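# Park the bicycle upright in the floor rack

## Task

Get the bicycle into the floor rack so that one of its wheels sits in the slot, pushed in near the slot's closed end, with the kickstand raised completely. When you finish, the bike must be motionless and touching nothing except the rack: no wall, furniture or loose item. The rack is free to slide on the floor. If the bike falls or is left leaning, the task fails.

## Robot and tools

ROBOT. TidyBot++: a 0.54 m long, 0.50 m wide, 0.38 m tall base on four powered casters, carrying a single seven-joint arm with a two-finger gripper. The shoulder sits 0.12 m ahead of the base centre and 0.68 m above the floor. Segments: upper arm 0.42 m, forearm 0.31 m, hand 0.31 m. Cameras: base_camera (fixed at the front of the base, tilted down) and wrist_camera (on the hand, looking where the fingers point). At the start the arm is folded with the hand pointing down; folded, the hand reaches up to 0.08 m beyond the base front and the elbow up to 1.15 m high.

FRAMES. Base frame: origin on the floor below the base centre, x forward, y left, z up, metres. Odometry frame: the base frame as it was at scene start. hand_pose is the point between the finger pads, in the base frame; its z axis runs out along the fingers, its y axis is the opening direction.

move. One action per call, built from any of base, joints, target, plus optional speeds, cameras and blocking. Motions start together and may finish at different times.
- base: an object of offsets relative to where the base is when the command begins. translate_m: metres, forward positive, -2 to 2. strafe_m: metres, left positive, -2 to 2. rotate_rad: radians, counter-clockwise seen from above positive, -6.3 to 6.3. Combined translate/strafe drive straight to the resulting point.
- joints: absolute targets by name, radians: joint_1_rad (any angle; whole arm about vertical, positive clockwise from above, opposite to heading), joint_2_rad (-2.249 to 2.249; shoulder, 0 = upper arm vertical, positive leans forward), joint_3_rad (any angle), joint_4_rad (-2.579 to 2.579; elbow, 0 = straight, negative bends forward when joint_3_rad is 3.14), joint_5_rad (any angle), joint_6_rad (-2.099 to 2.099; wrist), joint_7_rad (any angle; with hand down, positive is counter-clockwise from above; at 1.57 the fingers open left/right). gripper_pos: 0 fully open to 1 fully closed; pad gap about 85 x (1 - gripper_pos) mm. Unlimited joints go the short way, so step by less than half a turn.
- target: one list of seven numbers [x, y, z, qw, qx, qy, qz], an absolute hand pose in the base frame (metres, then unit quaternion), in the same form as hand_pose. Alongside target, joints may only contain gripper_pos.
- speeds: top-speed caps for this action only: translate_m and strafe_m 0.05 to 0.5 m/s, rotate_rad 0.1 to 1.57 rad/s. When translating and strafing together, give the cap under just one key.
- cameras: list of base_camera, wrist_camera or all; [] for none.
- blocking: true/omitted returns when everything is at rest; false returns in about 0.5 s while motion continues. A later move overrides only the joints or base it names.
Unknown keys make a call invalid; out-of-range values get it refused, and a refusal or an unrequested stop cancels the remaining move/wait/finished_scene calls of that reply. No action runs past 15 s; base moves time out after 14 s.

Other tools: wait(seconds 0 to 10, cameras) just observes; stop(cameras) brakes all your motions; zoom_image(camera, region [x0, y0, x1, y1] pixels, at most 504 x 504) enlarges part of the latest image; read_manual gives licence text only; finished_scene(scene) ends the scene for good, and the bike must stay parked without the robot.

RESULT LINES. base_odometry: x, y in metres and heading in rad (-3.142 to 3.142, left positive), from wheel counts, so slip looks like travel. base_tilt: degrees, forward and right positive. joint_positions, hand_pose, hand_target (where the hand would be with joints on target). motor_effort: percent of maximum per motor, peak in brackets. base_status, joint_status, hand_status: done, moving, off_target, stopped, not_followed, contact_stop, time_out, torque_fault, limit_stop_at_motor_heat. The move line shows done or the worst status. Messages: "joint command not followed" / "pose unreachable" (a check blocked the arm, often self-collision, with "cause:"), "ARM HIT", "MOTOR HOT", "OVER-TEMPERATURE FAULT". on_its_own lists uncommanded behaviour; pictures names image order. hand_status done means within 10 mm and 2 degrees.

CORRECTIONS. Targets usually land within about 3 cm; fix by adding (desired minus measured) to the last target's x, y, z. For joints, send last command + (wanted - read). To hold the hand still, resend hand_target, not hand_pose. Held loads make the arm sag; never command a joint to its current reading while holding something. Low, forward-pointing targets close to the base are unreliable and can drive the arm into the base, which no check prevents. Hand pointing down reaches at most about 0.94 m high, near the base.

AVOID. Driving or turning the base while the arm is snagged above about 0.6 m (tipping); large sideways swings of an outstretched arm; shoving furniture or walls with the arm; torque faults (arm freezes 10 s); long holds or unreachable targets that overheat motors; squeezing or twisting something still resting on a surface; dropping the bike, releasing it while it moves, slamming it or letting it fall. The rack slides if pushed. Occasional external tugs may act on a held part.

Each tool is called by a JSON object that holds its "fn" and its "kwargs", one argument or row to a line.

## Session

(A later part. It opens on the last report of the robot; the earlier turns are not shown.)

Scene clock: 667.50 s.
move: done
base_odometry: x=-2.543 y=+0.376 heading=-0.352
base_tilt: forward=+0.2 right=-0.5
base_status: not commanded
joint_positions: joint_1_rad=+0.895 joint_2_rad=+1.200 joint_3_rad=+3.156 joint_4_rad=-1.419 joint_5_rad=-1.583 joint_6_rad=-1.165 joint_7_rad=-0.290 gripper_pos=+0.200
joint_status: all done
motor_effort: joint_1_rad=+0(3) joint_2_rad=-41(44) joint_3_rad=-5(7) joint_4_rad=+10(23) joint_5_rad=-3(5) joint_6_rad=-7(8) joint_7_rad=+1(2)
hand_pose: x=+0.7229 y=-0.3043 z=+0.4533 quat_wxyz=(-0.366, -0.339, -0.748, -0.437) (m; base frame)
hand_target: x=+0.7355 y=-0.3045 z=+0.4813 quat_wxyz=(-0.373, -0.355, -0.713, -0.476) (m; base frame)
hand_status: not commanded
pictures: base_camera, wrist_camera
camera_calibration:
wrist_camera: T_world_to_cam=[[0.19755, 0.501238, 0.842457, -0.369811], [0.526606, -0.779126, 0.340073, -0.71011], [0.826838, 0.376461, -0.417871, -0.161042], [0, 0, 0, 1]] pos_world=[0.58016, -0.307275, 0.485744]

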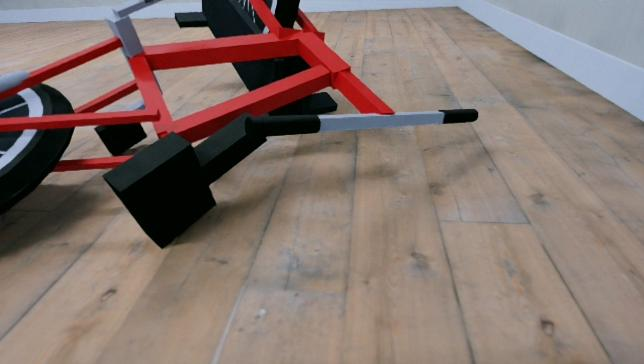

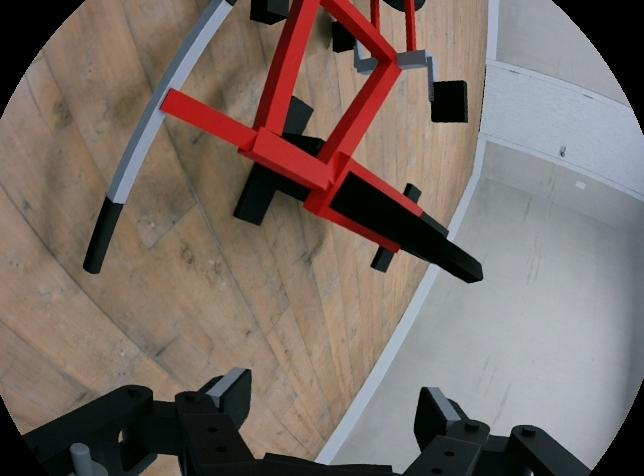

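{"fn": "move", "kwargs": {
  "target": [0.60, -0.22, 0.27, -0.226, -0.462, -0.675, -0.529],
  "cameras": []
}}

{"fn": "move", "kwargs": {
  "target": [0.645, -0.195, 0.17, -0.226, -0.462, -0.675, -0.529]
}}

Scene clock: 669.67 s.
move: off_target
base_odometry: x=-2.543 y=+0.376 heading=-0.352
base_tilt: forward=+0.2 right=-0.5
base_status: not commanded
joint_positions: joint_1_rad=+1.092 joint_2_rad=+1.568 joint_3_rad=+3.044 joint_4_rad=-1.496 joint_5_rad=-1.475 joint_6_rad=-1.159 joint_7_rad=-0.291 gripper_pos=+0.200
joint_status: not commanded
motor_effort: joint_1_rad=+0(2) joint_2_rad=-35(42) joint_3_rad=-7(9) joint_4_rad=+2(10) joint_5_rad=+0(4) joint_6_rad=-8(10) joint_7_rad=+1(1)
hand_pose: x=+0.6057 y=-0.2294 z=+0.2742 quat_wxyz=(-0.237, -0.469, -0.662, -0.535) (m; base frame)
hand_target: x=+0.6000 y=-0.2200 z=+0.2700 quat_wxyz=(-0.226, -0.462, -0.675, -0.529) (m; base frame)
hand_status: off_target (0.012 m and 2.2 deg from the pose sent, 0.236 m and 25.3 deg at the start)
pictures: none
No camera images: "cameras" was empty.

Scene clock: 671.03 s.
move: off_target
base_odometry: x=-2.543 y=+0.376 heading=-0.352
base_tilt: forward=+0.2 right=-0.5
base_status: not commanded
joint_positions: joint_1_rad=+1.062 joint_2_rad=+1.825 joint_3_rad=+2.933 joint_4_rad=-1.236 joint_5_rad=-1.427 joint_6_rad=-1.077 joint_7_rad=-0.291 gripper_pos=+0.200
joint_status: not commanded
motor_effort: joint_1_rad=+0(2) joint_2_rad=-35(38) joint_3_rad=-9(9) joint_4_rad=+1(2) joint_5_rad=+0(1) joint_6_rad=-8(9) joint_7_rad=+1(1)
hand_pose: x=+0.6386 y=-0.1947 z=+0.1790 quat_wxyz=(-0.241, -0.456, -0.664, -0.541) (m; base frame)
hand_target: x=+0.6450 y=-0.1950 z=+0.1700 quat_wxyz=(-0.226, -0.462, -0.675, -0.529) (m; base frame)
hand_status: off_target (0.011 m and 2.7 deg from the pose sent, 0.117 m and 2.2 deg at the start)
pictures: base_camera, wrist_camera
camera_calibration:
wrist_camera: T_world_to_cam=[[0.355944, 0.125328, 0.926065, -0.366254], [0.508531, -0.857372, -0.0794285, -0.415669], [0.784028, 0.499205, -0.36891, -0.204729], [0, 0, 0, 1]] pos_world=[0.50226, -0.20828, 0.230633]

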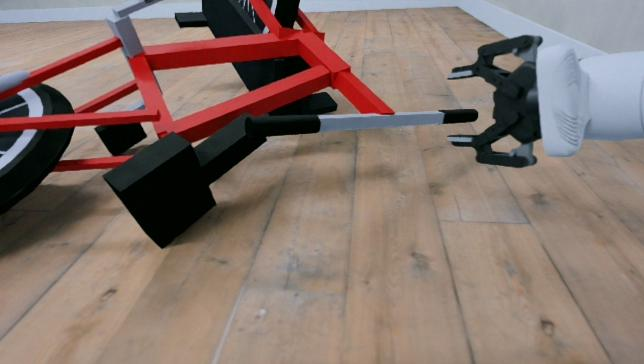

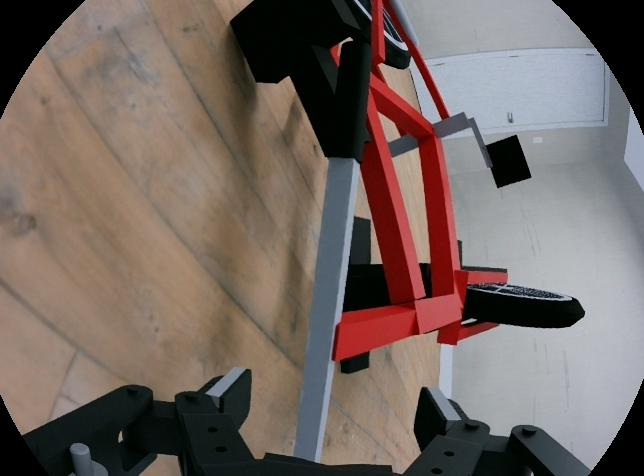

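{"fn": "move", "kwargs": {
  "target": [0.735, -0.133, 0.125, -0.226, -0.462, -0.675, -0.529]
}}

Scene clock: 673.63 s.
move: off_target
base_odometry: x=-2.543 y=+0.376 heading=-0.352
base_tilt: forward=+0.2 right=-0.5
base_status: not commanded
joint_positions: joint_1_rad=+0.872 joint_2_rad=+1.973 joint_3_rad=+2.781 joint_4_rad=-0.987 joint_5_rad=-1.426 joint_6_rad=-0.956 joint_7_rad=-0.362 gripper_pos=+0.200
joint_status: not commanded
motor_effort: joint_1_rad=+1(4) joint_2_rad=-35(38) joint_3_rad=-10(10) joint_4_rad=+3(3) joint_5_rad=-1(2) joint_6_rad=-8(9) joint_7_rad=+1(1)
hand_pose: x=+0.7302 y=-0.1241 z=+0.1361 quat_wxyz=(-0.240, -0.437, -0.675, -0.543) (m; base frame)
hand_target: x=+0.7350 y=-0.1330 z=+0.1250 quat_wxyz=(-0.226, -0.462, -0.675, -0.529) (m; base frame)
hand_status: off_target (0.015 m and 3.7 deg from the pose sent, 0.127 m and 2.7 deg at the start)
pictures: base_camera, wrist_camera
camera_calibration:
wrist_camera: T_world_to_cam=[[0.335841, 0.15469, 0.92913, -0.350083], [0.54054, -0.839478, -0.0556181, -0.429485], [0.77138, 0.520911, -0.365547, -0.316089], [0, 0, 0, 1]] pos_world=[0.593551, -0.141735, 0.18584]

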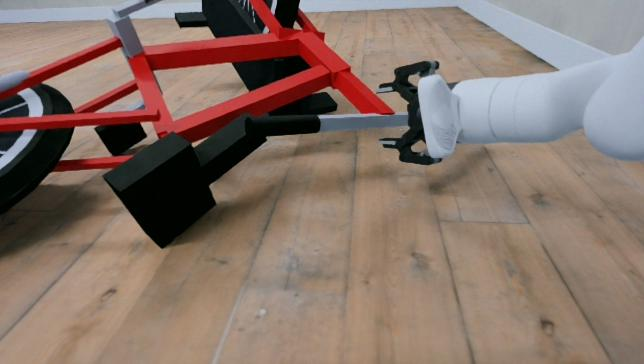

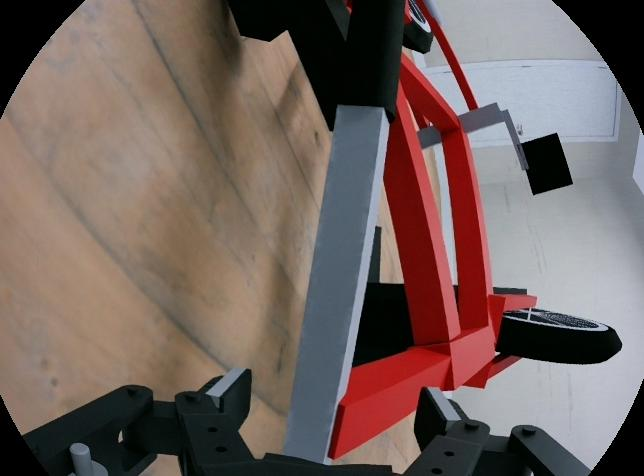

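{"fn": "move", "kwargs": {
  "target": [0.757, -0.168, 0.112, -0.226, -0.462, -0.675, -0.529]
}}

Scene clock: 677.03 s.
move: off_target
base_odometry: x=-2.543 y=+0.376 heading=-0.352
base_tilt: forward=+0.3 right=-0.5
base_status: not commanded
joint_positions: joint_1_rad=+0.866 joint_2_rad=+2.036 joint_3_rad=+2.761 joint_4_rad=-0.732 joint_5_rad=-1.289 joint_6_rad=-0.955 joint_7_rad=-0.582 gripper_pos=+0.200
joint_status: not commanded
motor_effort: joint_1_rad=+1(2) joint_2_rad=-38(39) joint_3_rad=-9(10) joint_4_rad=+6(7) joint_5_rad=-3(3) joint_6_rad=-8(9) joint_7_rad=+1(1)
hand_pose: x=+0.7537 y=-0.1770 z=+0.1170 quat_wxyz=(-0.246, -0.450, -0.678, -0.526) (m; base frame)
hand_target: x=+0.7570 y=-0.1680 z=+0.1120 quat_wxyz=(-0.226, -0.462, -0.675, -0.529) (m; base frame)
hand_status: off_target (0.011 m and 2.7 deg from the pose sent, 0.057 m and 3.7 deg at the start)
pictures: base_camera, wrist_camera
camera_calibration:
wrist_camera: T_world_to_cam=[[0.361154, 0.168962, 0.917071, -0.347191], [0.515676, -0.855577, -0.0454473, -0.472955], [0.776947, 0.489325, -0.396124, -0.31992], [0, 0, 0, 1]] pos_world=[0.617841, -0.189443, 0.170177]

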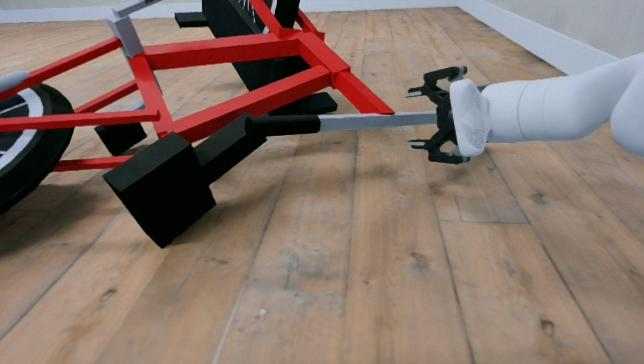

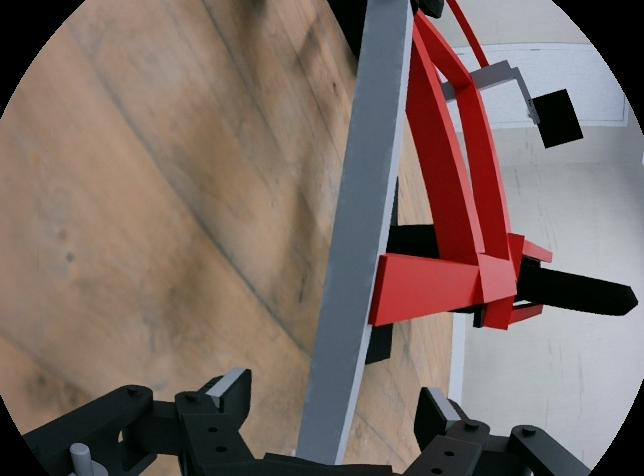

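{"fn": "move", "kwargs": {
  "joints": {"gripper_pos": 1.0}
}}

Scene clock: 678.73 s.
move: off_target
base_odometry: x=-2.543 y=+0.376 heading=-0.352
base_tilt: forward=+0.2 right=-0.5
base_status: not commanded
joint_positions: joint_1_rad=+0.868 joint_2_rad=+2.038 joint_3_rad=+2.758 joint_4_rad=-0.731 joint_5_rad=-1.288 joint_6_rad=-0.955 joint_7_rad=-0.601 gripper_pos=+0.827
joint_status: gripper_pos off_target (ended at +0.827, target +1.000)
motor_effort: joint_1_rad=-4(4) joint_2_rad=-38(39) joint_3_rad=-9(10) joint_4_rad=+6(8) joint_5_rad=-1(3) joint_6_rad=-5(9) joint_7_rad=+2(3)
hand_pose: x=+0.7534 y=-0.1770 z=+0.1167 quat_wxyz=(-0.241, -0.457, -0.673, -0.529) (m; base frame)
hand_target: x=+0.7570 y=-0.1680 z=+0.1120 quat_wxyz=(-0.226, -0.462, -0.675, -0.529) (m; base frame)
hand_status: not commanded
pictures: base_camera, wrist_camera
camera_calibration:
wrist_camera: T_world_to_cam=[[0.37052, 0.149126, 0.916775, -0.357341], [0.507795, -0.858984, -0.0655031, -0.465181], [0.777727, 0.489804, -0.393996, -0.320482], [0, 0, 0, 1]] pos_world=[0.617866, -0.189321, 0.170862]

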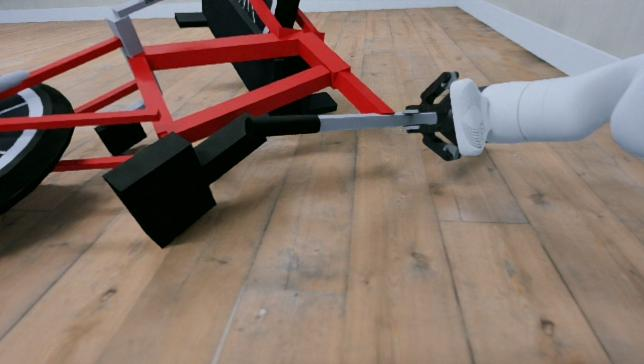

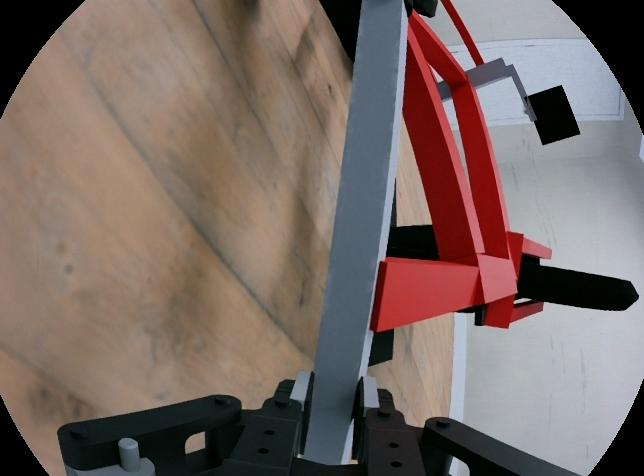

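{"fn": "move", "kwargs": {
  "target": [0.758, -0.168, 0.20, -0.196, -0.472, -0.713, -0.48]
}}

Scene clock: 684.40 s.
move: off_target
base_odometry: x=-2.543 y=+0.376 heading=-0.353
base_tilt: forward=+0.2 right=-0.5
base_status: not commanded
joint_positions: joint_1_rad=+0.819 joint_2_rad=+1.712 joint_3_rad=+2.840 joint_4_rad=-1.105 joint_5_rad=-1.381 joint_6_rad=-0.874 joint_7_rad=-0.601 gripper_pos=+0.999
joint_status: not commanded
on_its_own: gripper_pos moved +0.172 to your old target +1.000
motor_effort: joint_1_rad=+0(13) joint_2_rad=-40(44) joint_3_rad=-10(13) joint_4_rad=+5(7) joint_5_rad=-2(3) joint_6_rad=-7(16) joint_7_rad=+1(3)
hand_pose: x=+0.7640 y=-0.1525 z=+0.2157 quat_wxyz=(-0.193, -0.452, -0.705, -0.511) (m; base frame)
hand_target: x=+0.7580 y=-0.1680 z=+0.2000 quat_wxyz=(-0.196, -0.472, -0.713, -0.480) (m; base frame)
hand_status: off_target (0.023 m and 4.3 deg from the pose sent, 0.084 m and 9.1 deg at the start)
pictures: base_camera, wrist_camera
camera_calibration:
wrist_camera: T_world_to_cam=[[0.439739, 0.196703, 0.87632, -0.492661], [0.565701, -0.818507, -0.100144, -0.473581], [0.697576, 0.539773, -0.471205, -0.216266], [0, 0, 0, 1]] pos_world=[0.63541, -0.173987, 0.282397]

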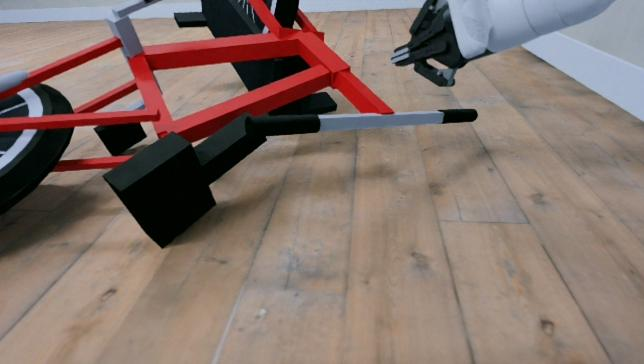

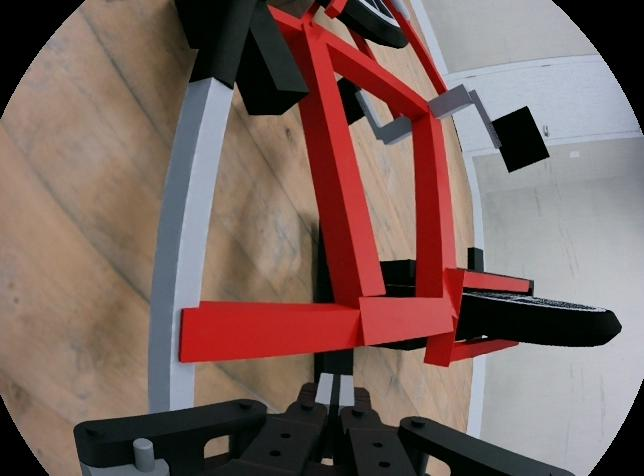

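{"fn": "move", "kwargs": {
  "target": [0.62, -0.24, 0.24, -0.23, -0.456, -0.66, -0.55],
  "joints": {"gripper_pos": 0.2},
  "cameras": []
}}

{"fn": "move", "kwargs": {
  "base": {"translate_m": 0.06},
  "target": [0.6, -0.22, 0.15, -0.269, -0.435, -0.615, -0.599]
}}

Scene clock: 688.30 s.
move: off_target
base_odometry: x=-2.543 y=+0.376 heading=-0.353
base_tilt: forward=+0.2 right=-0.5
base_status: not commanded
joint_positions: joint_1_rad=+1.116 joint_2_rad=+1.706 joint_3_rad=+2.969 joint_4_rad=-1.272 joint_5_rad=-1.381 joint_6_rad=-1.096 joint_7_rad=-0.476 gripper_pos=+0.200
joint_status: all done
motor_effort: joint_1_rad=+1(4) joint_2_rad=-38(40) joint_3_rad=-8(10) joint_4_rad=+3(6) joint_5_rad=-1(2) joint_6_rad=-8(9) joint_7_rad=+1(1)
hand_pose: x=+0.6268 y=-0.2504 z=+0.2214 quat_wxyz=(-0.218, -0.498, -0.643, -0.540) (m; base frame)
hand_target: x=+0.6200 y=-0.2400 z=+0.2400 quat_wxyz=(-0.230, -0.456, -0.660, -0.550) (m; base frame)
hand_status: off_target (0.022 m and 5.5 deg from the pose sent, 0.170 m and 8.1 deg at the start)
pictures: none
No camera images: "cameras" was empty.

Scene clock: 690.07 s.
move: off_target
base_odometry: x=-2.487 y=+0.355 heading=-0.353
base_tilt: forward=+0.2 right=-0.5
base_status: done
joint_positions: joint_1_rad=+1.186 joint_2_rad=+2.040 joint_3_rad=+2.921 joint_4_rad=-0.974 joint_5_rad=-1.283 joint_6_rad=-1.214 joint_7_rad=-0.465 gripper_pos=+0.200
joint_status: not commanded
motor_effort: joint_1_rad=+0(3) joint_2_rad=-32(38) joint_3_rad=-8(9) joint_4_rad=+1(3) joint_5_rad=-1(2) joint_6_rad=-9(10) joint_7_rad=+1(1)
hand_pose: x=+0.5959 y=-0.2175 z=+0.1271 quat_wxyz=(-0.236, -0.484, -0.603, -0.589) (m; base frame)
hand_target: x=+0.6000 y=-0.2200 z=+0.1500 quat_wxyz=(-0.269, -0.435, -0.615, -0.599) (m; base frame)
hand_status: off_target (0.023 m and 7.0 deg from the pose sent, 0.082 m and 12.0 deg at the start)
pictures: base_camera, wrist_camera
camera_calibration:
wrist_camera: T_world_to_cam=[[0.325353, -0.0349465, 0.944947, -0.319216], [0.457426, -0.868794, -0.189626, -0.375655], [0.827591, 0.493938, -0.266679, -0.219062], [0, 0, 0, 1]] pos_world=[0.456986, -0.229319, 0.171989]

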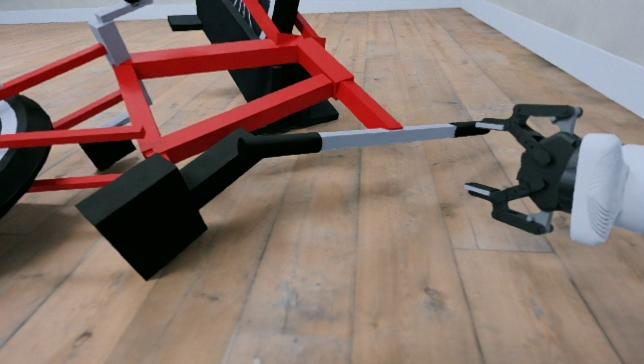

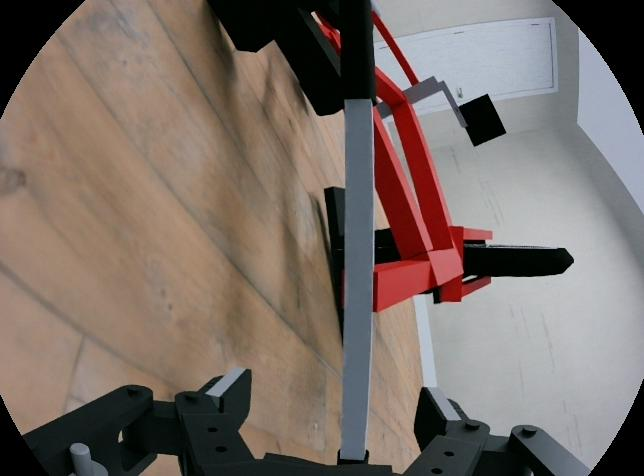

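{"fn": "move", "kwargs": {
  "target": [0.724, -0.158, 0.152, -0.269, -0.435, -0.615, -0.599]
}}

Scene clock: 691.87 s.
move: off_target
base_odometry: x=-2.487 y=+0.355 heading=-0.353
base_tilt: forward=+0.2 right=-0.5
base_status: not commanded
joint_positions: joint_1_rad=+0.990 joint_2_rad=+2.057 joint_3_rad=+2.752 joint_4_rad=-0.849 joint_5_rad=-1.293 joint_6_rad=-1.163 joint_7_rad=-0.465 gripper_pos=+0.200
joint_status: not commanded
motor_effort: joint_1_rad=-5(8) joint_2_rad=-33(34) joint_3_rad=-11(13) joint_4_rad=+2(3) joint_5_rad=-2(3) joint_6_rad=-8(11) joint_7_rad=+1(1)
hand_pose: x=+0.7062 y=-0.1681 z=+0.1631 quat_wxyz=(-0.266, -0.421, -0.618, -0.608) (m; base frame)
hand_target: x=+0.7240 y=-0.1580 z=+0.1520 quat_wxyz=(-0.269, -0.435, -0.615, -0.599) (m; base frame)
hand_status: off_target (0.023 m and 2.0 deg from the pose sent, 0.143 m and 7.0 deg at the start)
pictures: base_camera, wrist_camera
camera_calibration:
wrist_camera: T_world_to_cam=[[0.206387, 0.03409, 0.977876, -0.297087], [0.529454, -0.844336, -0.0823101, -0.440619], [0.82285, 0.534729, -0.192309, -0.32712], [0, 0, 0, 1]] pos_world=[0.563774, -0.186982, 0.191338]

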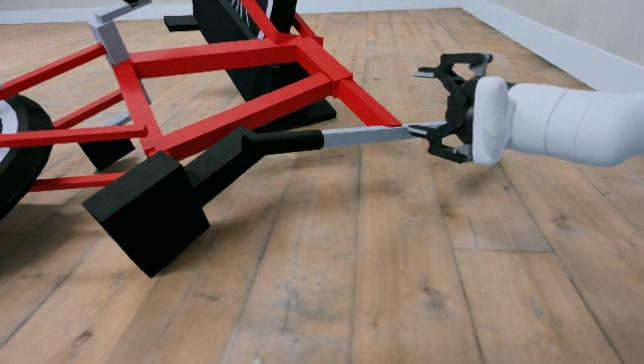

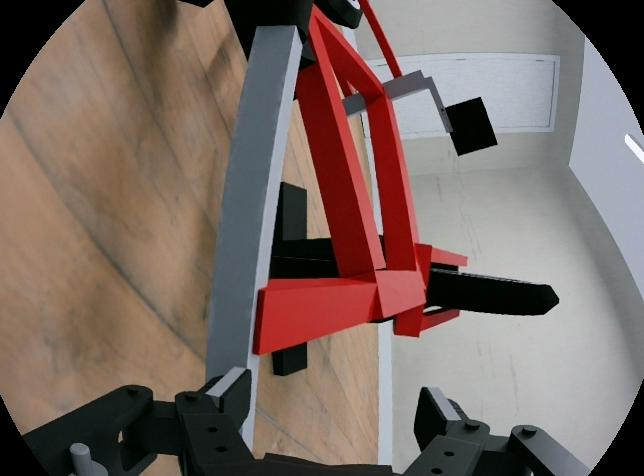

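{"fn": "move", "kwargs": {
  "target": [0.65, -0.195, 0.13, -0.269, -0.435, -0.615, -0.599]
}}

Scene clock: 693.27 s.
move: off_target
base_odometry: x=-2.487 y=+0.355 heading=-0.353
base_tilt: forward=+0.2 right=-0.5
base_status: not commanded
joint_positions: joint_1_rad=+1.094 joint_2_rad=+2.108 joint_3_rad=+2.803 joint_4_rad=-0.846 joint_5_rad=-1.284 joint_6_rad=-1.175 joint_7_rad=-0.465 gripper_pos=+0.200
joint_status: not commanded
motor_effort: joint_1_rad=+1(6) joint_2_rad=-33(35) joint_3_rad=-8(12) joint_4_rad=+1(3) joint_5_rad=-1(2) joint_6_rad=-8(10) joint_7_rad=+1(1)
hand_pose: x=+0.6559 y=-0.1987 z=+0.1252 quat_wxyz=(-0.266, -0.461, -0.603, -0.594) (m; base frame)
hand_target: x=+0.6500 y=-0.1950 z=+0.1301 quat_wxyz=(-0.269, -0.435, -0.615, -0.599) (m; base frame)
hand_status: off_target (0.008 m and 3.3 deg from the pose sent, 0.071 m and 2.0 deg at the start)
pictures: base_camera, wrist_camera
camera_calibration:
wrist_camera: T_world_to_cam=[[0.260218, -0.00356238, 0.965543, -0.289903], [0.464543, -0.876188, -0.128429, -0.400954], [0.846455, 0.481956, -0.226345, -0.298353], [0, 0, 0, 1]] pos_world=[0.514241, -0.208551, 0.160889]

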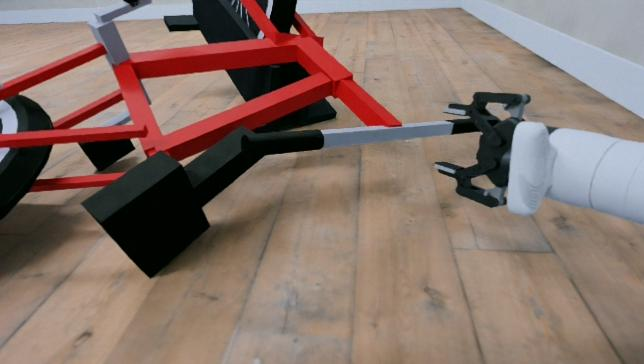

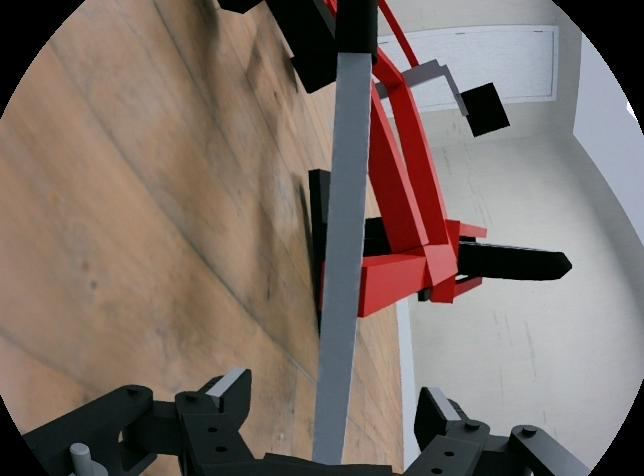

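{"fn": "move", "kwargs": {
  "target": [0.735, -0.15, 0.125, -0.269, -0.435, -0.615, -0.599]
}}

Scene clock: 695.13 s.
move: off_target
base_odometry: x=-2.487 y=+0.355 heading=-0.353
base_tilt: forward=+0.2 right=-0.5
base_status: not commanded
joint_positions: joint_1_rad=+0.912 joint_2_rad=+2.165 joint_3_rad=+2.681 joint_4_rad=-0.689 joint_5_rad=-1.284 joint_6_rad=-1.152 joint_7_rad=-0.474 gripper_pos=+0.200
joint_status: not commanded
motor_effort: joint_1_rad=-1(3) joint_2_rad=-34(36) joint_3_rad=-9(11) joint_4_rad=+3(4) joint_5_rad=-2(3) joint_6_rad=-9(12) joint_7_rad=+1(1)
hand_pose: x=+0.7307 y=-0.1430 z=+0.1353 quat_wxyz=(-0.282, -0.413, -0.617, -0.608) (m; base frame)
hand_target: x=+0.7350 y=-0.1500 z=+0.1250 quat_wxyz=(-0.269, -0.435, -0.615, -0.599) (m; base frame)
hand_status: off_target (0.013 m and 3.2 deg from the pose sent, 0.093 m and 3.3 deg at the start)
pictures: base_camera, wrist_camera
camera_calibration:
wrist_camera: T_world_to_cam=[[0.177451, 0.0484377, 0.982937, -0.25332], [0.52236, -0.851116, -0.0523603, -0.434522], [0.834057, 0.522738, -0.176333, -0.378102], [0, 0, 0, 1]] pos_world=[0.587287, -0.15991, 0.159574]

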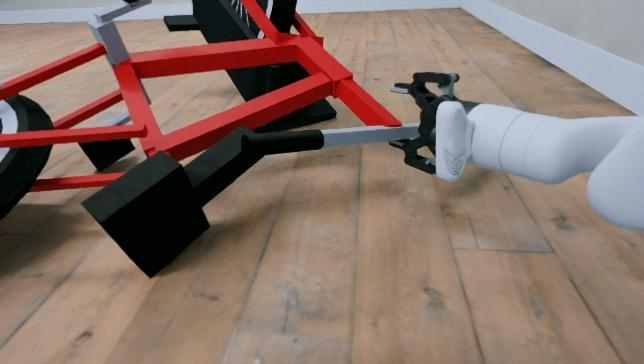

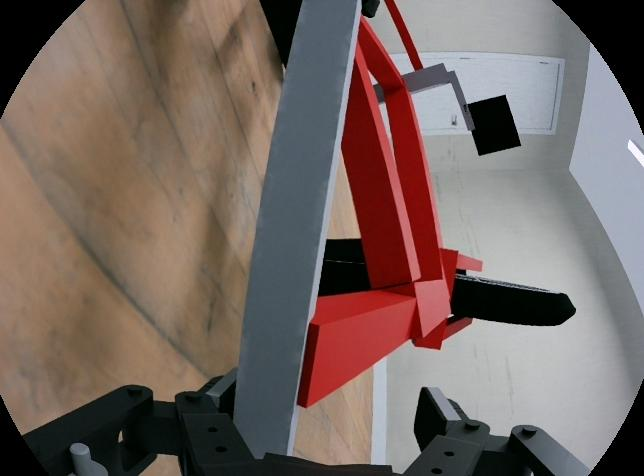

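{"fn": "move", "kwargs": {
  "target": [0.745, -0.178, 0.105, -0.269, -0.435, -0.615, -0.599]
}}

Scene clock: 697.13 s.
move: off_target
base_odometry: x=-2.487 y=+0.355 heading=-0.353
base_tilt: forward=+0.2 right=-0.5
base_status: not commanded
joint_positions: joint_1_rad=+0.863 joint_2_rad=+2.253 joint_3_rad=+2.568 joint_4_rad=-0.327 joint_5_rad=-1.107 joint_6_rad=-1.152 joint_7_rad=-0.700 gripper_pos=+0.200
joint_status: not commanded
motor_effort: joint_1_rad=+1(2) joint_2_rad=-40(41) joint_3_rad=-8(10) joint_4_rad=+8(8) joint_5_rad=-5(6) joint_6_rad=-7(9) joint_7_rad=+1(1)
hand_pose: x=+0.7605 y=-0.2039 z=+0.1210 quat_wxyz=(-0.304, -0.418, -0.634, -0.575) (m; base frame)
hand_target: x=+0.7672 y=-0.2034 z=+0.1389 quat_wxyz=(-0.291, -0.417, -0.623, -0.594) (m; base frame)
hand_status: off_target (0.034 m and 5.6 deg from the pose sent, 0.048 m and 3.2 deg at the start; a joint's target at an end of its range on 37 of 37 steps)
pictures: base_camera, wrist_camera
camera_calibration:
wrist_camera: T_world_to_cam=[[0.197563, 0.115537, 0.973458, -0.242108], [0.490099, -0.871657, 0.00398898, -0.489136], [0.848983, 0.476303, -0.228832, -0.388057], [0, 0, 0, 1]] pos_world=[0.617011, -0.213554, 0.148834]

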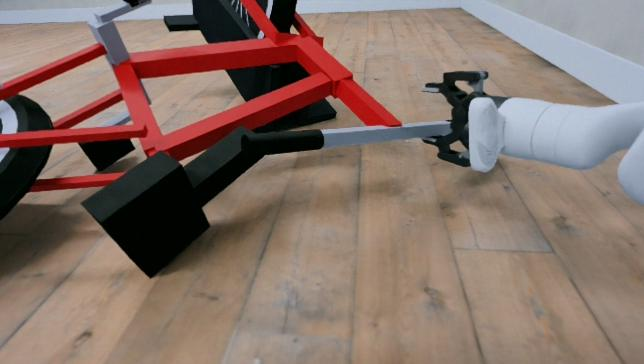

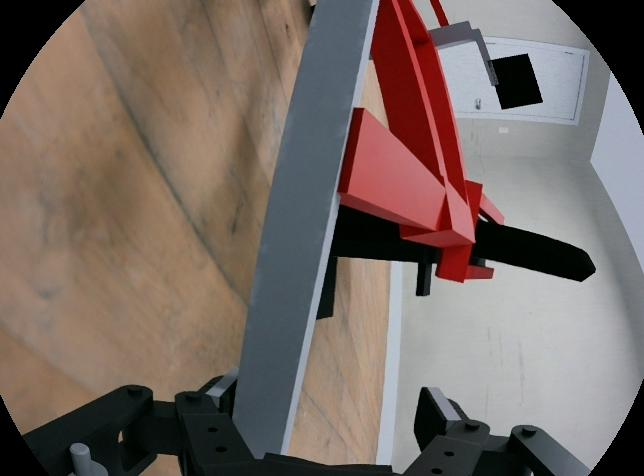

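{"fn": "move", "kwargs": {
  "base": {"translate_m": 0.06},
  "target": [0.682, -0.177, 0.105, -0.269, -0.435, -0.615, -0.599]
}}

Scene clock: 699.33 s.
move: off_target
base_odometry: x=-2.431 y=+0.334 heading=-0.353
base_tilt: forward=+0.2 right=-0.5
base_status: done
joint_positions: joint_1_rad=+1.003 joint_2_rad=+2.219 joint_3_rad=+2.706 joint_4_rad=-0.627 joint_5_rad=-1.173 joint_6_rad=-1.152 joint_7_rad=-0.601 gripper_pos=+0.200
joint_status: not commanded
motor_effort: joint_1_rad=+1(4) joint_2_rad=-33(42) joint_3_rad=-8(10) joint_4_rad=+3(9) joint_5_rad=-2(8) joint_6_rad=-8(10) joint_7_rad=+1(1)
hand_pose: x=+0.6842 y=-0.1713 z=+0.0925 quat_wxyz=(-0.246, -0.454, -0.615, -0.596) (m; base frame)
hand_target: x=+0.6820 y=-0.1770 z=+0.1050 quat_wxyz=(-0.269, -0.435, -0.615, -0.599) (m; base frame)
hand_status: off_target (0.014 m and 3.5 deg from the pose sent, 0.084 m and 5.6 deg at the start)
pictures: base_camera, wrist_camera
camera_calibration:
wrist_camera: T_world_to_cam=[[0.280305, 0.00627342, 0.95989, -0.277111], [0.500068, -0.854522, -0.140444, -0.413733], [0.819366, 0.519378, -0.242664, -0.316407], [0, 0, 0, 1]] pos_world=[0.543824, -0.187471, 0.131109]

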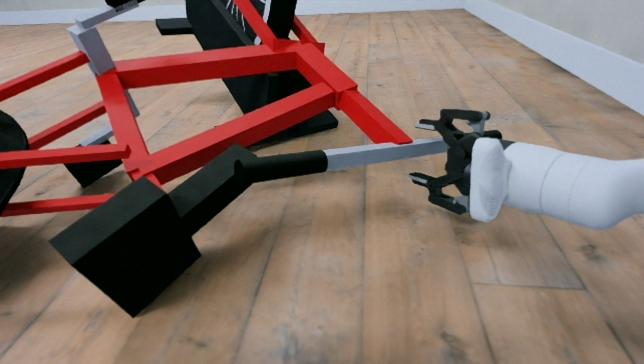

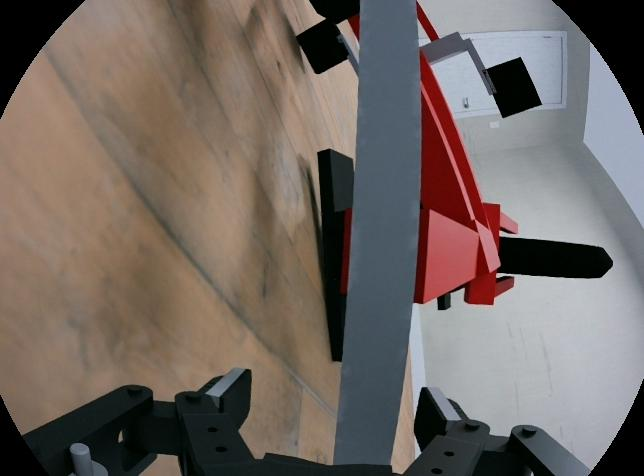

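{"fn": "move", "kwargs": {
  "target": [0.682, -0.175, 0.122, -0.269, -0.435, -0.615, -0.599],
  "cameras": []
}}

{"fn": "move", "kwargs": {
  "joints": {"gripper_pos": 1.0}
}}

Scene clock: 700.90 s.
move: off_target
base_odometry: x=-2.431 y=+0.334 heading=-0.353
base_tilt: forward=+0.2 right=-0.5
base_status: not commanded
joint_positions: joint_1_rad=+1.013 joint_2_rad=+2.166 joint_3_rad=+2.730 joint_4_rad=-0.738 joint_5_rad=-1.218 joint_6_rad=-1.152 joint_7_rad=-0.547 gripper_pos=+0.200
joint_status: not commanded
motor_effort: joint_1_rad=+0(1) joint_2_rad=-34(34) joint_3_rad=-8(9) joint_4_rad=+2(4) joint_5_rad=-1(3) joint_6_rad=-9(9) joint_7_rad=+1(1)
hand_pose: x=+0.6832 y=-0.1629 z=+0.1127 quat_wxyz=(-0.243, -0.450, -0.611, -0.605) (m; base frame)
hand_target: x=+0.6820 y=-0.1750 z=+0.1220 quat_wxyz=(-0.269, -0.435, -0.615, -0.599) (m; base frame)
hand_status: off_target (0.015 m and 3.5 deg from the pose sent, 0.030 m and 3.5 deg at the start)
pictures: none
No camera images: "cameras" was empty.

Scene clock: 701.93 s.
move: off_target
base_odometry: x=-2.431 y=+0.334 heading=-0.353
base_tilt: forward=+0.2 right=-0.5
base_status: not commanded
joint_positions: joint_1_rad=+1.013 joint_2_rad=+2.168 joint_3_rad=+2.742 joint_4_rad=-0.739 joint_5_rad=-1.223 joint_6_rad=-1.151 joint_7_rad=-0.534 gripper_pos=+0.804
joint_status: gripper_pos off_target (ended at +0.804, target +1.000)
motor_effort: joint_1_rad=+3(5) joint_2_rad=-35(39) joint_3_rad=-8(13) joint_4_rad=+3(4) joint_5_rad=-3(3) joint_6_rad=-10(16) joint_7_rad=-1(2)
hand_pose: x=+0.6796 y=-0.1623 z=+0.1079 quat_wxyz=(-0.244, -0.448, -0.616, -0.600) (m; base frame)
hand_target: x=+0.6820 y=-0.1750 z=+0.1220 quat_wxyz=(-0.269, -0.435, -0.615, -0.599) (m; base frame)
hand_status: not commanded
pictures: base_camera, wrist_camera
camera_calibration:
wrist_camera: T_world_to_cam=[[0.270849, 0.0060897, 0.962603, -0.284557], [0.51137, -0.848123, -0.13852, -0.40845], [0.815562, 0.529764, -0.232828, -0.310421], [0, 0, 0, 1]] pos_world=[0.539109, -0.180233, 0.145062]

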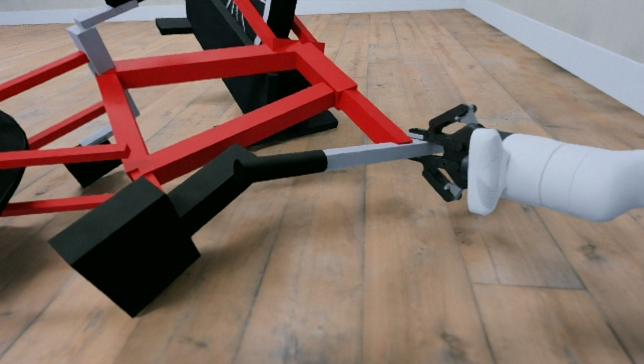

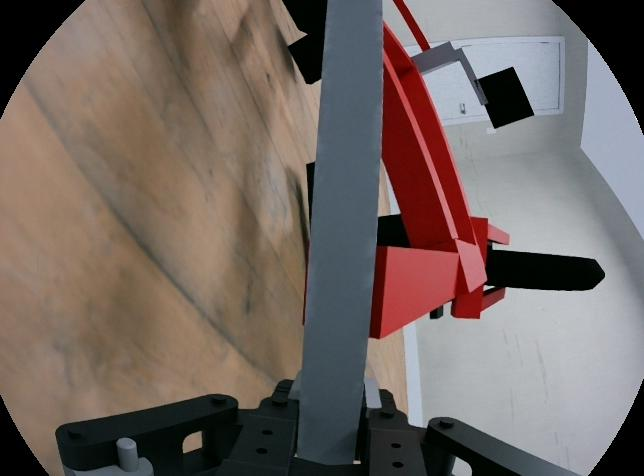

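{"fn": "move", "kwargs": {
  "target": [0.684, -0.174, 0.20, -0.2443, -0.449, -0.659, -0.552]
}}

Scene clock: 704.60 s.
move: off_target
base_odometry: x=-2.431 y=+0.334 heading=-0.353
base_tilt: forward=+0.2 right=-0.5
base_status: not commanded
joint_positions: joint_1_rad=+0.993 joint_2_rad=+1.864 joint_3_rad=+2.837 joint_4_rad=-1.203 joint_5_rad=-1.398 joint_6_rad=-1.035 joint_7_rad=-0.394 gripper_pos=+0.806
joint_status: not commanded
motor_effort: joint_1_rad=+4(6) joint_2_rad=-40(43) joint_3_rad=-11(13) joint_4_rad=+1(3) joint_5_rad=+1(2) joint_6_rad=-14(17) joint_7_rad=+2(2)
hand_pose: x=+0.6759 y=-0.1412 z=+0.1842 quat_wxyz=(-0.204, -0.462, -0.643, -0.576) (m; base frame)
hand_target: x=+0.6840 y=-0.1740 z=+0.2000 quat_wxyz=(-0.244, -0.449, -0.659, -0.552) (m; base frame)
hand_status: off_target (0.037 m and 5.9 deg from the pose sent, 0.093 m and 7.4 deg at the start)
pictures: base_camera, wrist_camera
camera_calibration:
wrist_camera: T_world_to_cam=[[0.366575, 0.0396746, 0.929542, -0.410985], [0.532785, -0.828007, -0.174768, -0.383013], [0.762734, 0.559312, -0.324664, -0.244041], [0, 0, 0, 1]] pos_world=[0.540859, -0.164337, 0.235858]

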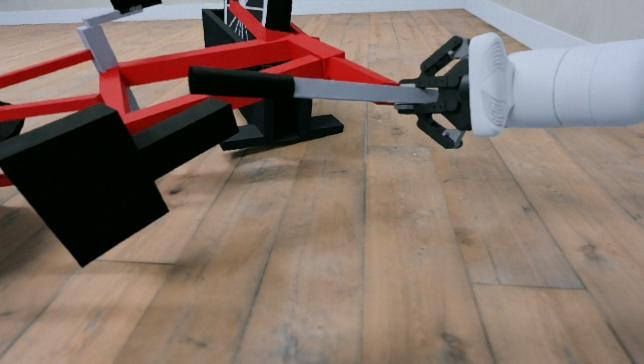

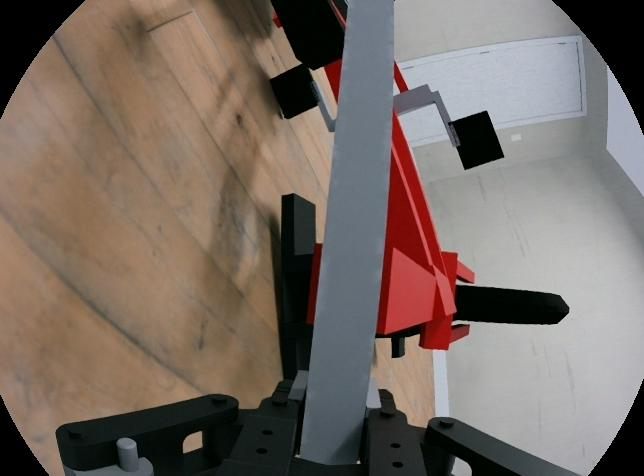

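{"fn": "move", "kwargs": {
  "target": [0.69, -0.165, 0.32, -0.2257, -0.4738, -0.7021, -0.4817]
}}

Scene clock: 707.07 s.
move: off_target
base_odometry: x=-2.431 y=+0.334 heading=-0.353
base_tilt: forward=+0.2 right=-0.5
base_status: not commanded
joint_positions: joint_1_rad=+0.868 joint_2_rad=+1.507 joint_3_rad=+2.924 joint_4_rad=-1.638 joint_5_rad=-1.634 joint_6_rad=-0.889 joint_7_rad=-0.336 gripper_pos=+0.806
joint_status: not commanded
motor_effort: joint_1_rad=+9(10) joint_2_rad=-52(53) joint_3_rad=-12(15) joint_4_rad=+2(4) joint_5_rad=+1(2) joint_6_rad=-19(20) joint_7_rad=+3(3)
hand_pose: x=+0.6608 y=-0.1035 z=+0.2647 quat_wxyz=(-0.143, -0.502, -0.687, -0.505) (m; base frame)
hand_target: x=+0.6900 y=-0.1650 z=+0.3200 quat_wxyz=(-0.226, -0.474, -0.702, -0.482) (m; base frame)
hand_status: off_target (0.088 m and 10.5 deg from the pose sent, 0.139 m and 13.0 deg at the start)
pictures: base_camera, wrist_camera
camera_calibration:
wrist_camera: T_world_to_cam=[[0.547291, 0.114598, 0.829059, -0.566835], [0.515807, -0.826279, -0.226289, -0.304696], [0.659102, 0.551481, -0.511326, -0.110358], [0, 0, 0, 1]] pos_world=[0.540125, -0.125945, 0.344562]

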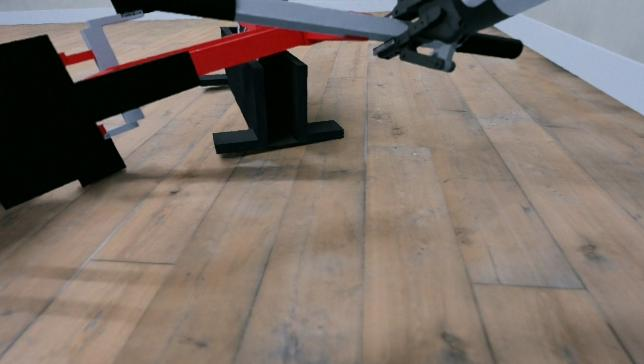

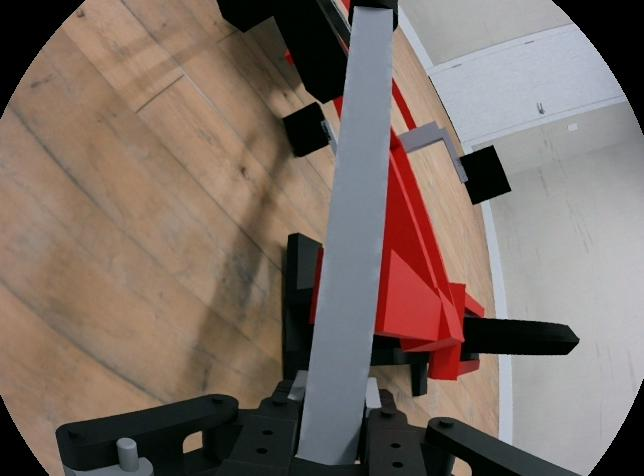

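{"fn": "move", "kwargs": {
  "target": [0.71, -0.16, 0.42, -0.1973, -0.4852, -0.7462, -0.4108]
}}

Scene clock: 709.60 s.
move: off_target
base_odometry: x=-2.431 y=+0.334 heading=-0.353
base_tilt: forward=+0.2 right=-0.5
base_status: not commanded
joint_positions: joint_1_rad=+0.686 joint_2_rad=+1.182 joint_3_rad=+3.021 joint_4_rad=-1.752 joint_5_rad=-1.638 joint_6_rad=-0.802 joint_7_rad=-0.544 gripper_pos=+0.806
joint_status: not commanded
motor_effort: joint_1_rad=+9(10) joint_2_rad=-56(58) joint_3_rad=-6(13) joint_4_rad=+12(13) joint_5_rad=+1(4) joint_6_rad=-15(19) joint_7_rad=+7(7)
hand_pose: x=+0.6882 y=-0.0969 z=+0.3551 quat_wxyz=(-0.131, -0.494, -0.741, -0.436) (m; base frame)
hand_target: x=+0.7100 y=-0.1600 z=+0.4200 quat_wxyz=(-0.197, -0.485, -0.746, -0.411) (m; base frame)
hand_status: off_target (0.093 m and 8.2 deg from the pose sent, 0.172 m and 14.3 deg at the start)
pictures: base_camera, wrist_camera
camera_calibration:
wrist_camera: T_world_to_cam=[[0.610527, 0.259264, 0.748357, -0.658405], [0.545479, -0.822712, -0.159991, -0.336487], [0.574203, 0.505892, -0.643712, 0.0151573], [0, 0, 0, 1]] pos_world=[0.576818, -0.1138, 0.448644]

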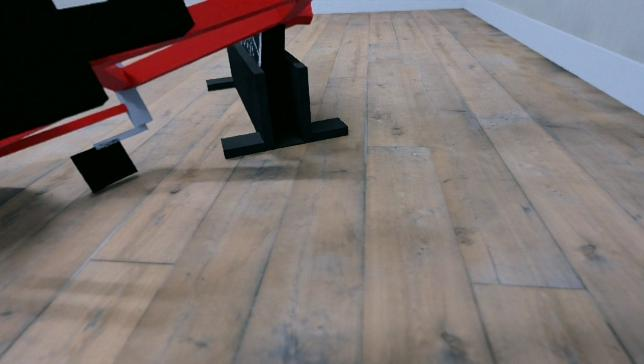

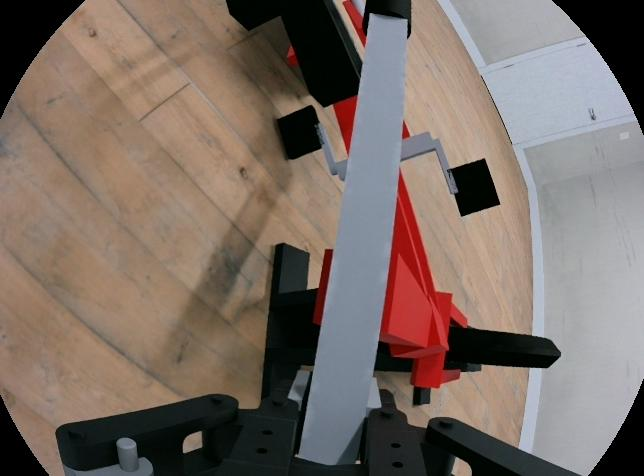

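{"fn": "move", "kwargs": {
  "target": [0.75, -0.165, 0.54, -0.1579, -0.4987, -0.7966, -0.3044]
}}

Scene clock: 712.17 s.
move: off_target
base_odometry: x=-2.431 y=+0.334 heading=-0.353
base_tilt: forward=+0.3 right=-0.5
base_status: not commanded
joint_positions: joint_1_rad=+0.336 joint_2_rad=+0.941 joint_3_rad=+3.344 joint_4_rad=-1.595 joint_5_rad=-1.222 joint_6_rad=-0.840 joint_7_rad=-1.289 gripper_pos=+0.806
joint_status: not commanded
motor_effort: joint_1_rad=+9(11) joint_2_rad=-65(67) joint_3_rad=+7(8) joint_4_rad=+22(23) joint_5_rad=-1(5) joint_6_rad=-3(15) joint_7_rad=+4(8)
hand_pose: x=+0.7156 y=-0.0918 z=+0.4267 quat_wxyz=(-0.061, -0.506, -0.801, -0.313) (m; base frame)
hand_target: x=+0.7500 y=-0.1650 z=+0.5400 quat_wxyz=(-0.158, -0.498, -0.796, -0.304) (m; base frame)
hand_status: off_target (0.139 m and 11.2 deg from the pose sent, 0.207 m and 16.6 deg at the start)
pictures: base_camera, wrist_camera
camera_calibration:
wrist_camera: T_world_to_cam=[[0.748508, 0.410992, 0.520405, -0.717598], [0.561754, -0.810011, -0.168272, -0.342799], [0.352376, 0.418292, -0.837176, 0.276217], [0, 0, 0, 1]] pos_world=[0.632365, -0.0982827, 0.547]

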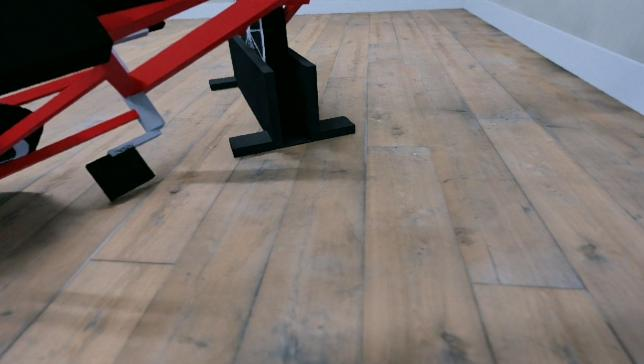

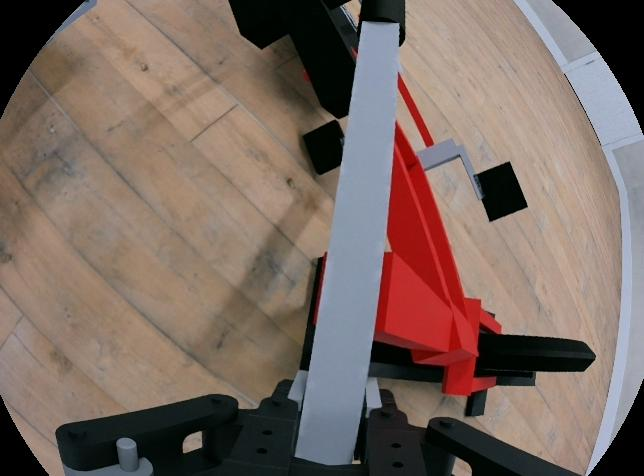

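{"fn": "move", "kwargs": {
  "base": {"translate_m": 0.08},
  "speeds": {"translate_m": 0.1},
  "target": [0.74, -0.15, 0.60, -0.1297, -0.5063, -0.817, -0.2438]
}}

Scene clock: 717.53 s.
move: off_target
base_odometry: x=-2.355 y=+0.306 heading=-0.353
base_tilt: forward=+0.2 right=-0.5
base_status: done
joint_positions: joint_1_rad=+0.846 joint_2_rad=+1.008 joint_3_rad=+2.340 joint_4_rad=-1.477 joint_5_rad=+0.189 joint_6_rad=-0.765 joint_7_rad=-2.457 gripper_pos=+0.806
joint_status: not commanded
motor_effort: joint_1_rad=+9(11) joint_2_rad=-67(68) joint_3_rad=-21(22) joint_4_rad=+22(25) joint_5_rad=+3(4) joint_6_rad=-5(12) joint_7_rad=+7(8)
hand_pose: x=+0.6848 y=-0.0830 z=+0.4767 quat_wxyz=(+0.019, -0.513, -0.818, -0.259) (m; base frame)
hand_target: x=+0.7400 y=-0.1500 z=+0.6000 quat_wxyz=(-0.130, -0.506, -0.817, -0.244) (m; base frame)
hand_status: off_target (0.151 m and 17.1 deg from the pose sent, 0.184 m and 11.4 deg at the start)
pictures: base_camera, wrist_camera
camera_calibration:
wrist_camera: T_world_to_cam=[[0.811003, 0.456064, 0.366442, -0.689769], [0.560159, -0.786047, -0.261442, -0.262405], [0.168807, 0.417296, -0.892955, 0.477421], [0, 0, 0, 1]] pos_world=[0.625802, -0.09091, 0.610472]

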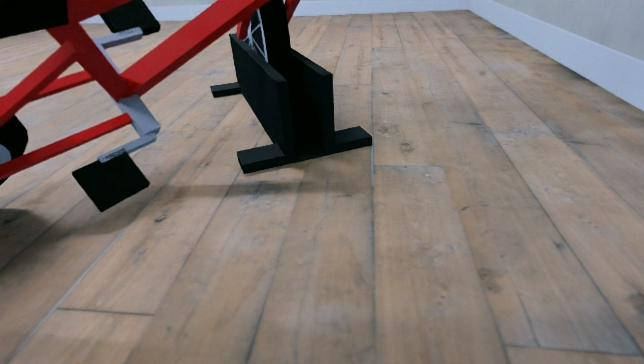

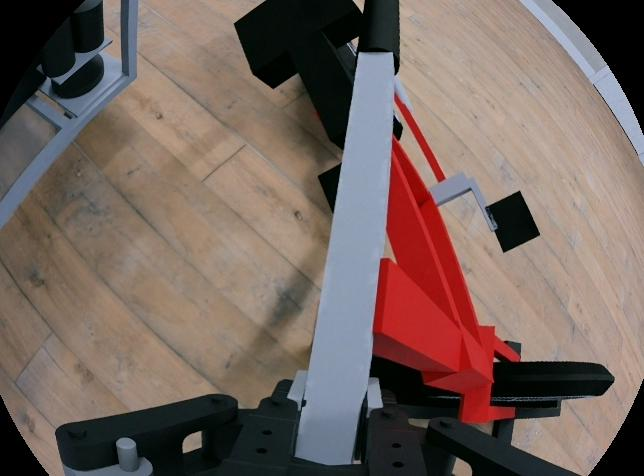

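{"fn": "move", "kwargs": {
  "base": {"translate_m": 0.08},
  "speeds": {"translate_m": 0.1},
  "target": [0.72, -0.12, 0.69, -0.1086, -0.5112, -0.834, -0.1772]
}}

Scene clock: 720.00 s.
move: off_target
base_odometry: x=-2.280 y=+0.278 heading=-0.353
base_tilt: forward=+0.2 right=-0.5
base_status: done
joint_positions: joint_1_rad=+0.646 joint_2_rad=+0.830 joint_3_rad=+2.571 joint_4_rad=-1.337 joint_5_rad=+0.052 joint_6_rad=-0.933 joint_7_rad=-2.466 gripper_pos=+0.806
joint_status: not commanded
motor_effort: joint_1_rad=+4(10) joint_2_rad=-72(74) joint_3_rad=-15(23) joint_4_rad=+29(30) joint_5_rad=+5(6) joint_6_rad=-7(7) joint_7_rad=+10(11)
hand_pose: x=+0.7081 y=-0.0914 z=+0.5418 quat_wxyz=(-0.003, -0.526, -0.828, -0.193) (m; base frame)
hand_target: x=+0.7200 y=-0.1200 z=+0.6900 quat_wxyz=(-0.109, -0.511, -0.834, -0.177) (m; base frame)
hand_status: off_target (0.151 m and 12.4 deg from the pose sent, 0.219 m and 17.5 deg at the start)
pictures: base_camera, wrist_camera
camera_calibration:
wrist_camera: T_world_to_cam=[[0.832744, 0.483997, 0.268856, -0.688753], [0.536034, -0.826343, -0.172701, -0.299729], [0.138581, 0.287932, -0.947571, 0.574291], [0, 0, 0, 1]] pos_world=[0.654635, -0.0796817, 0.677593]

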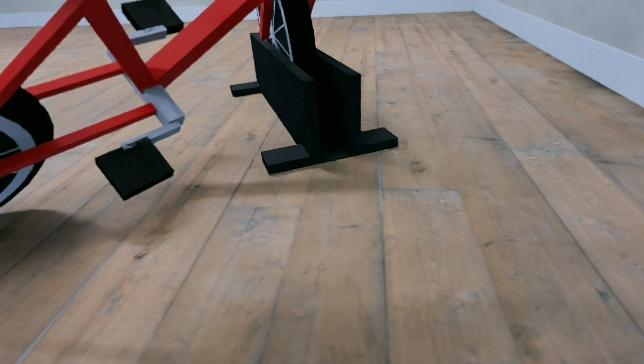

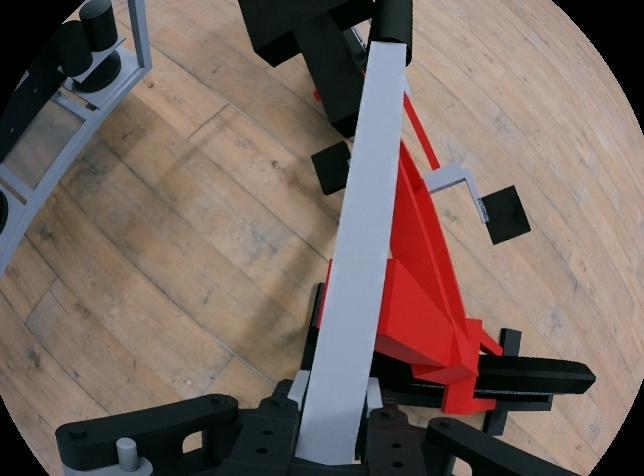

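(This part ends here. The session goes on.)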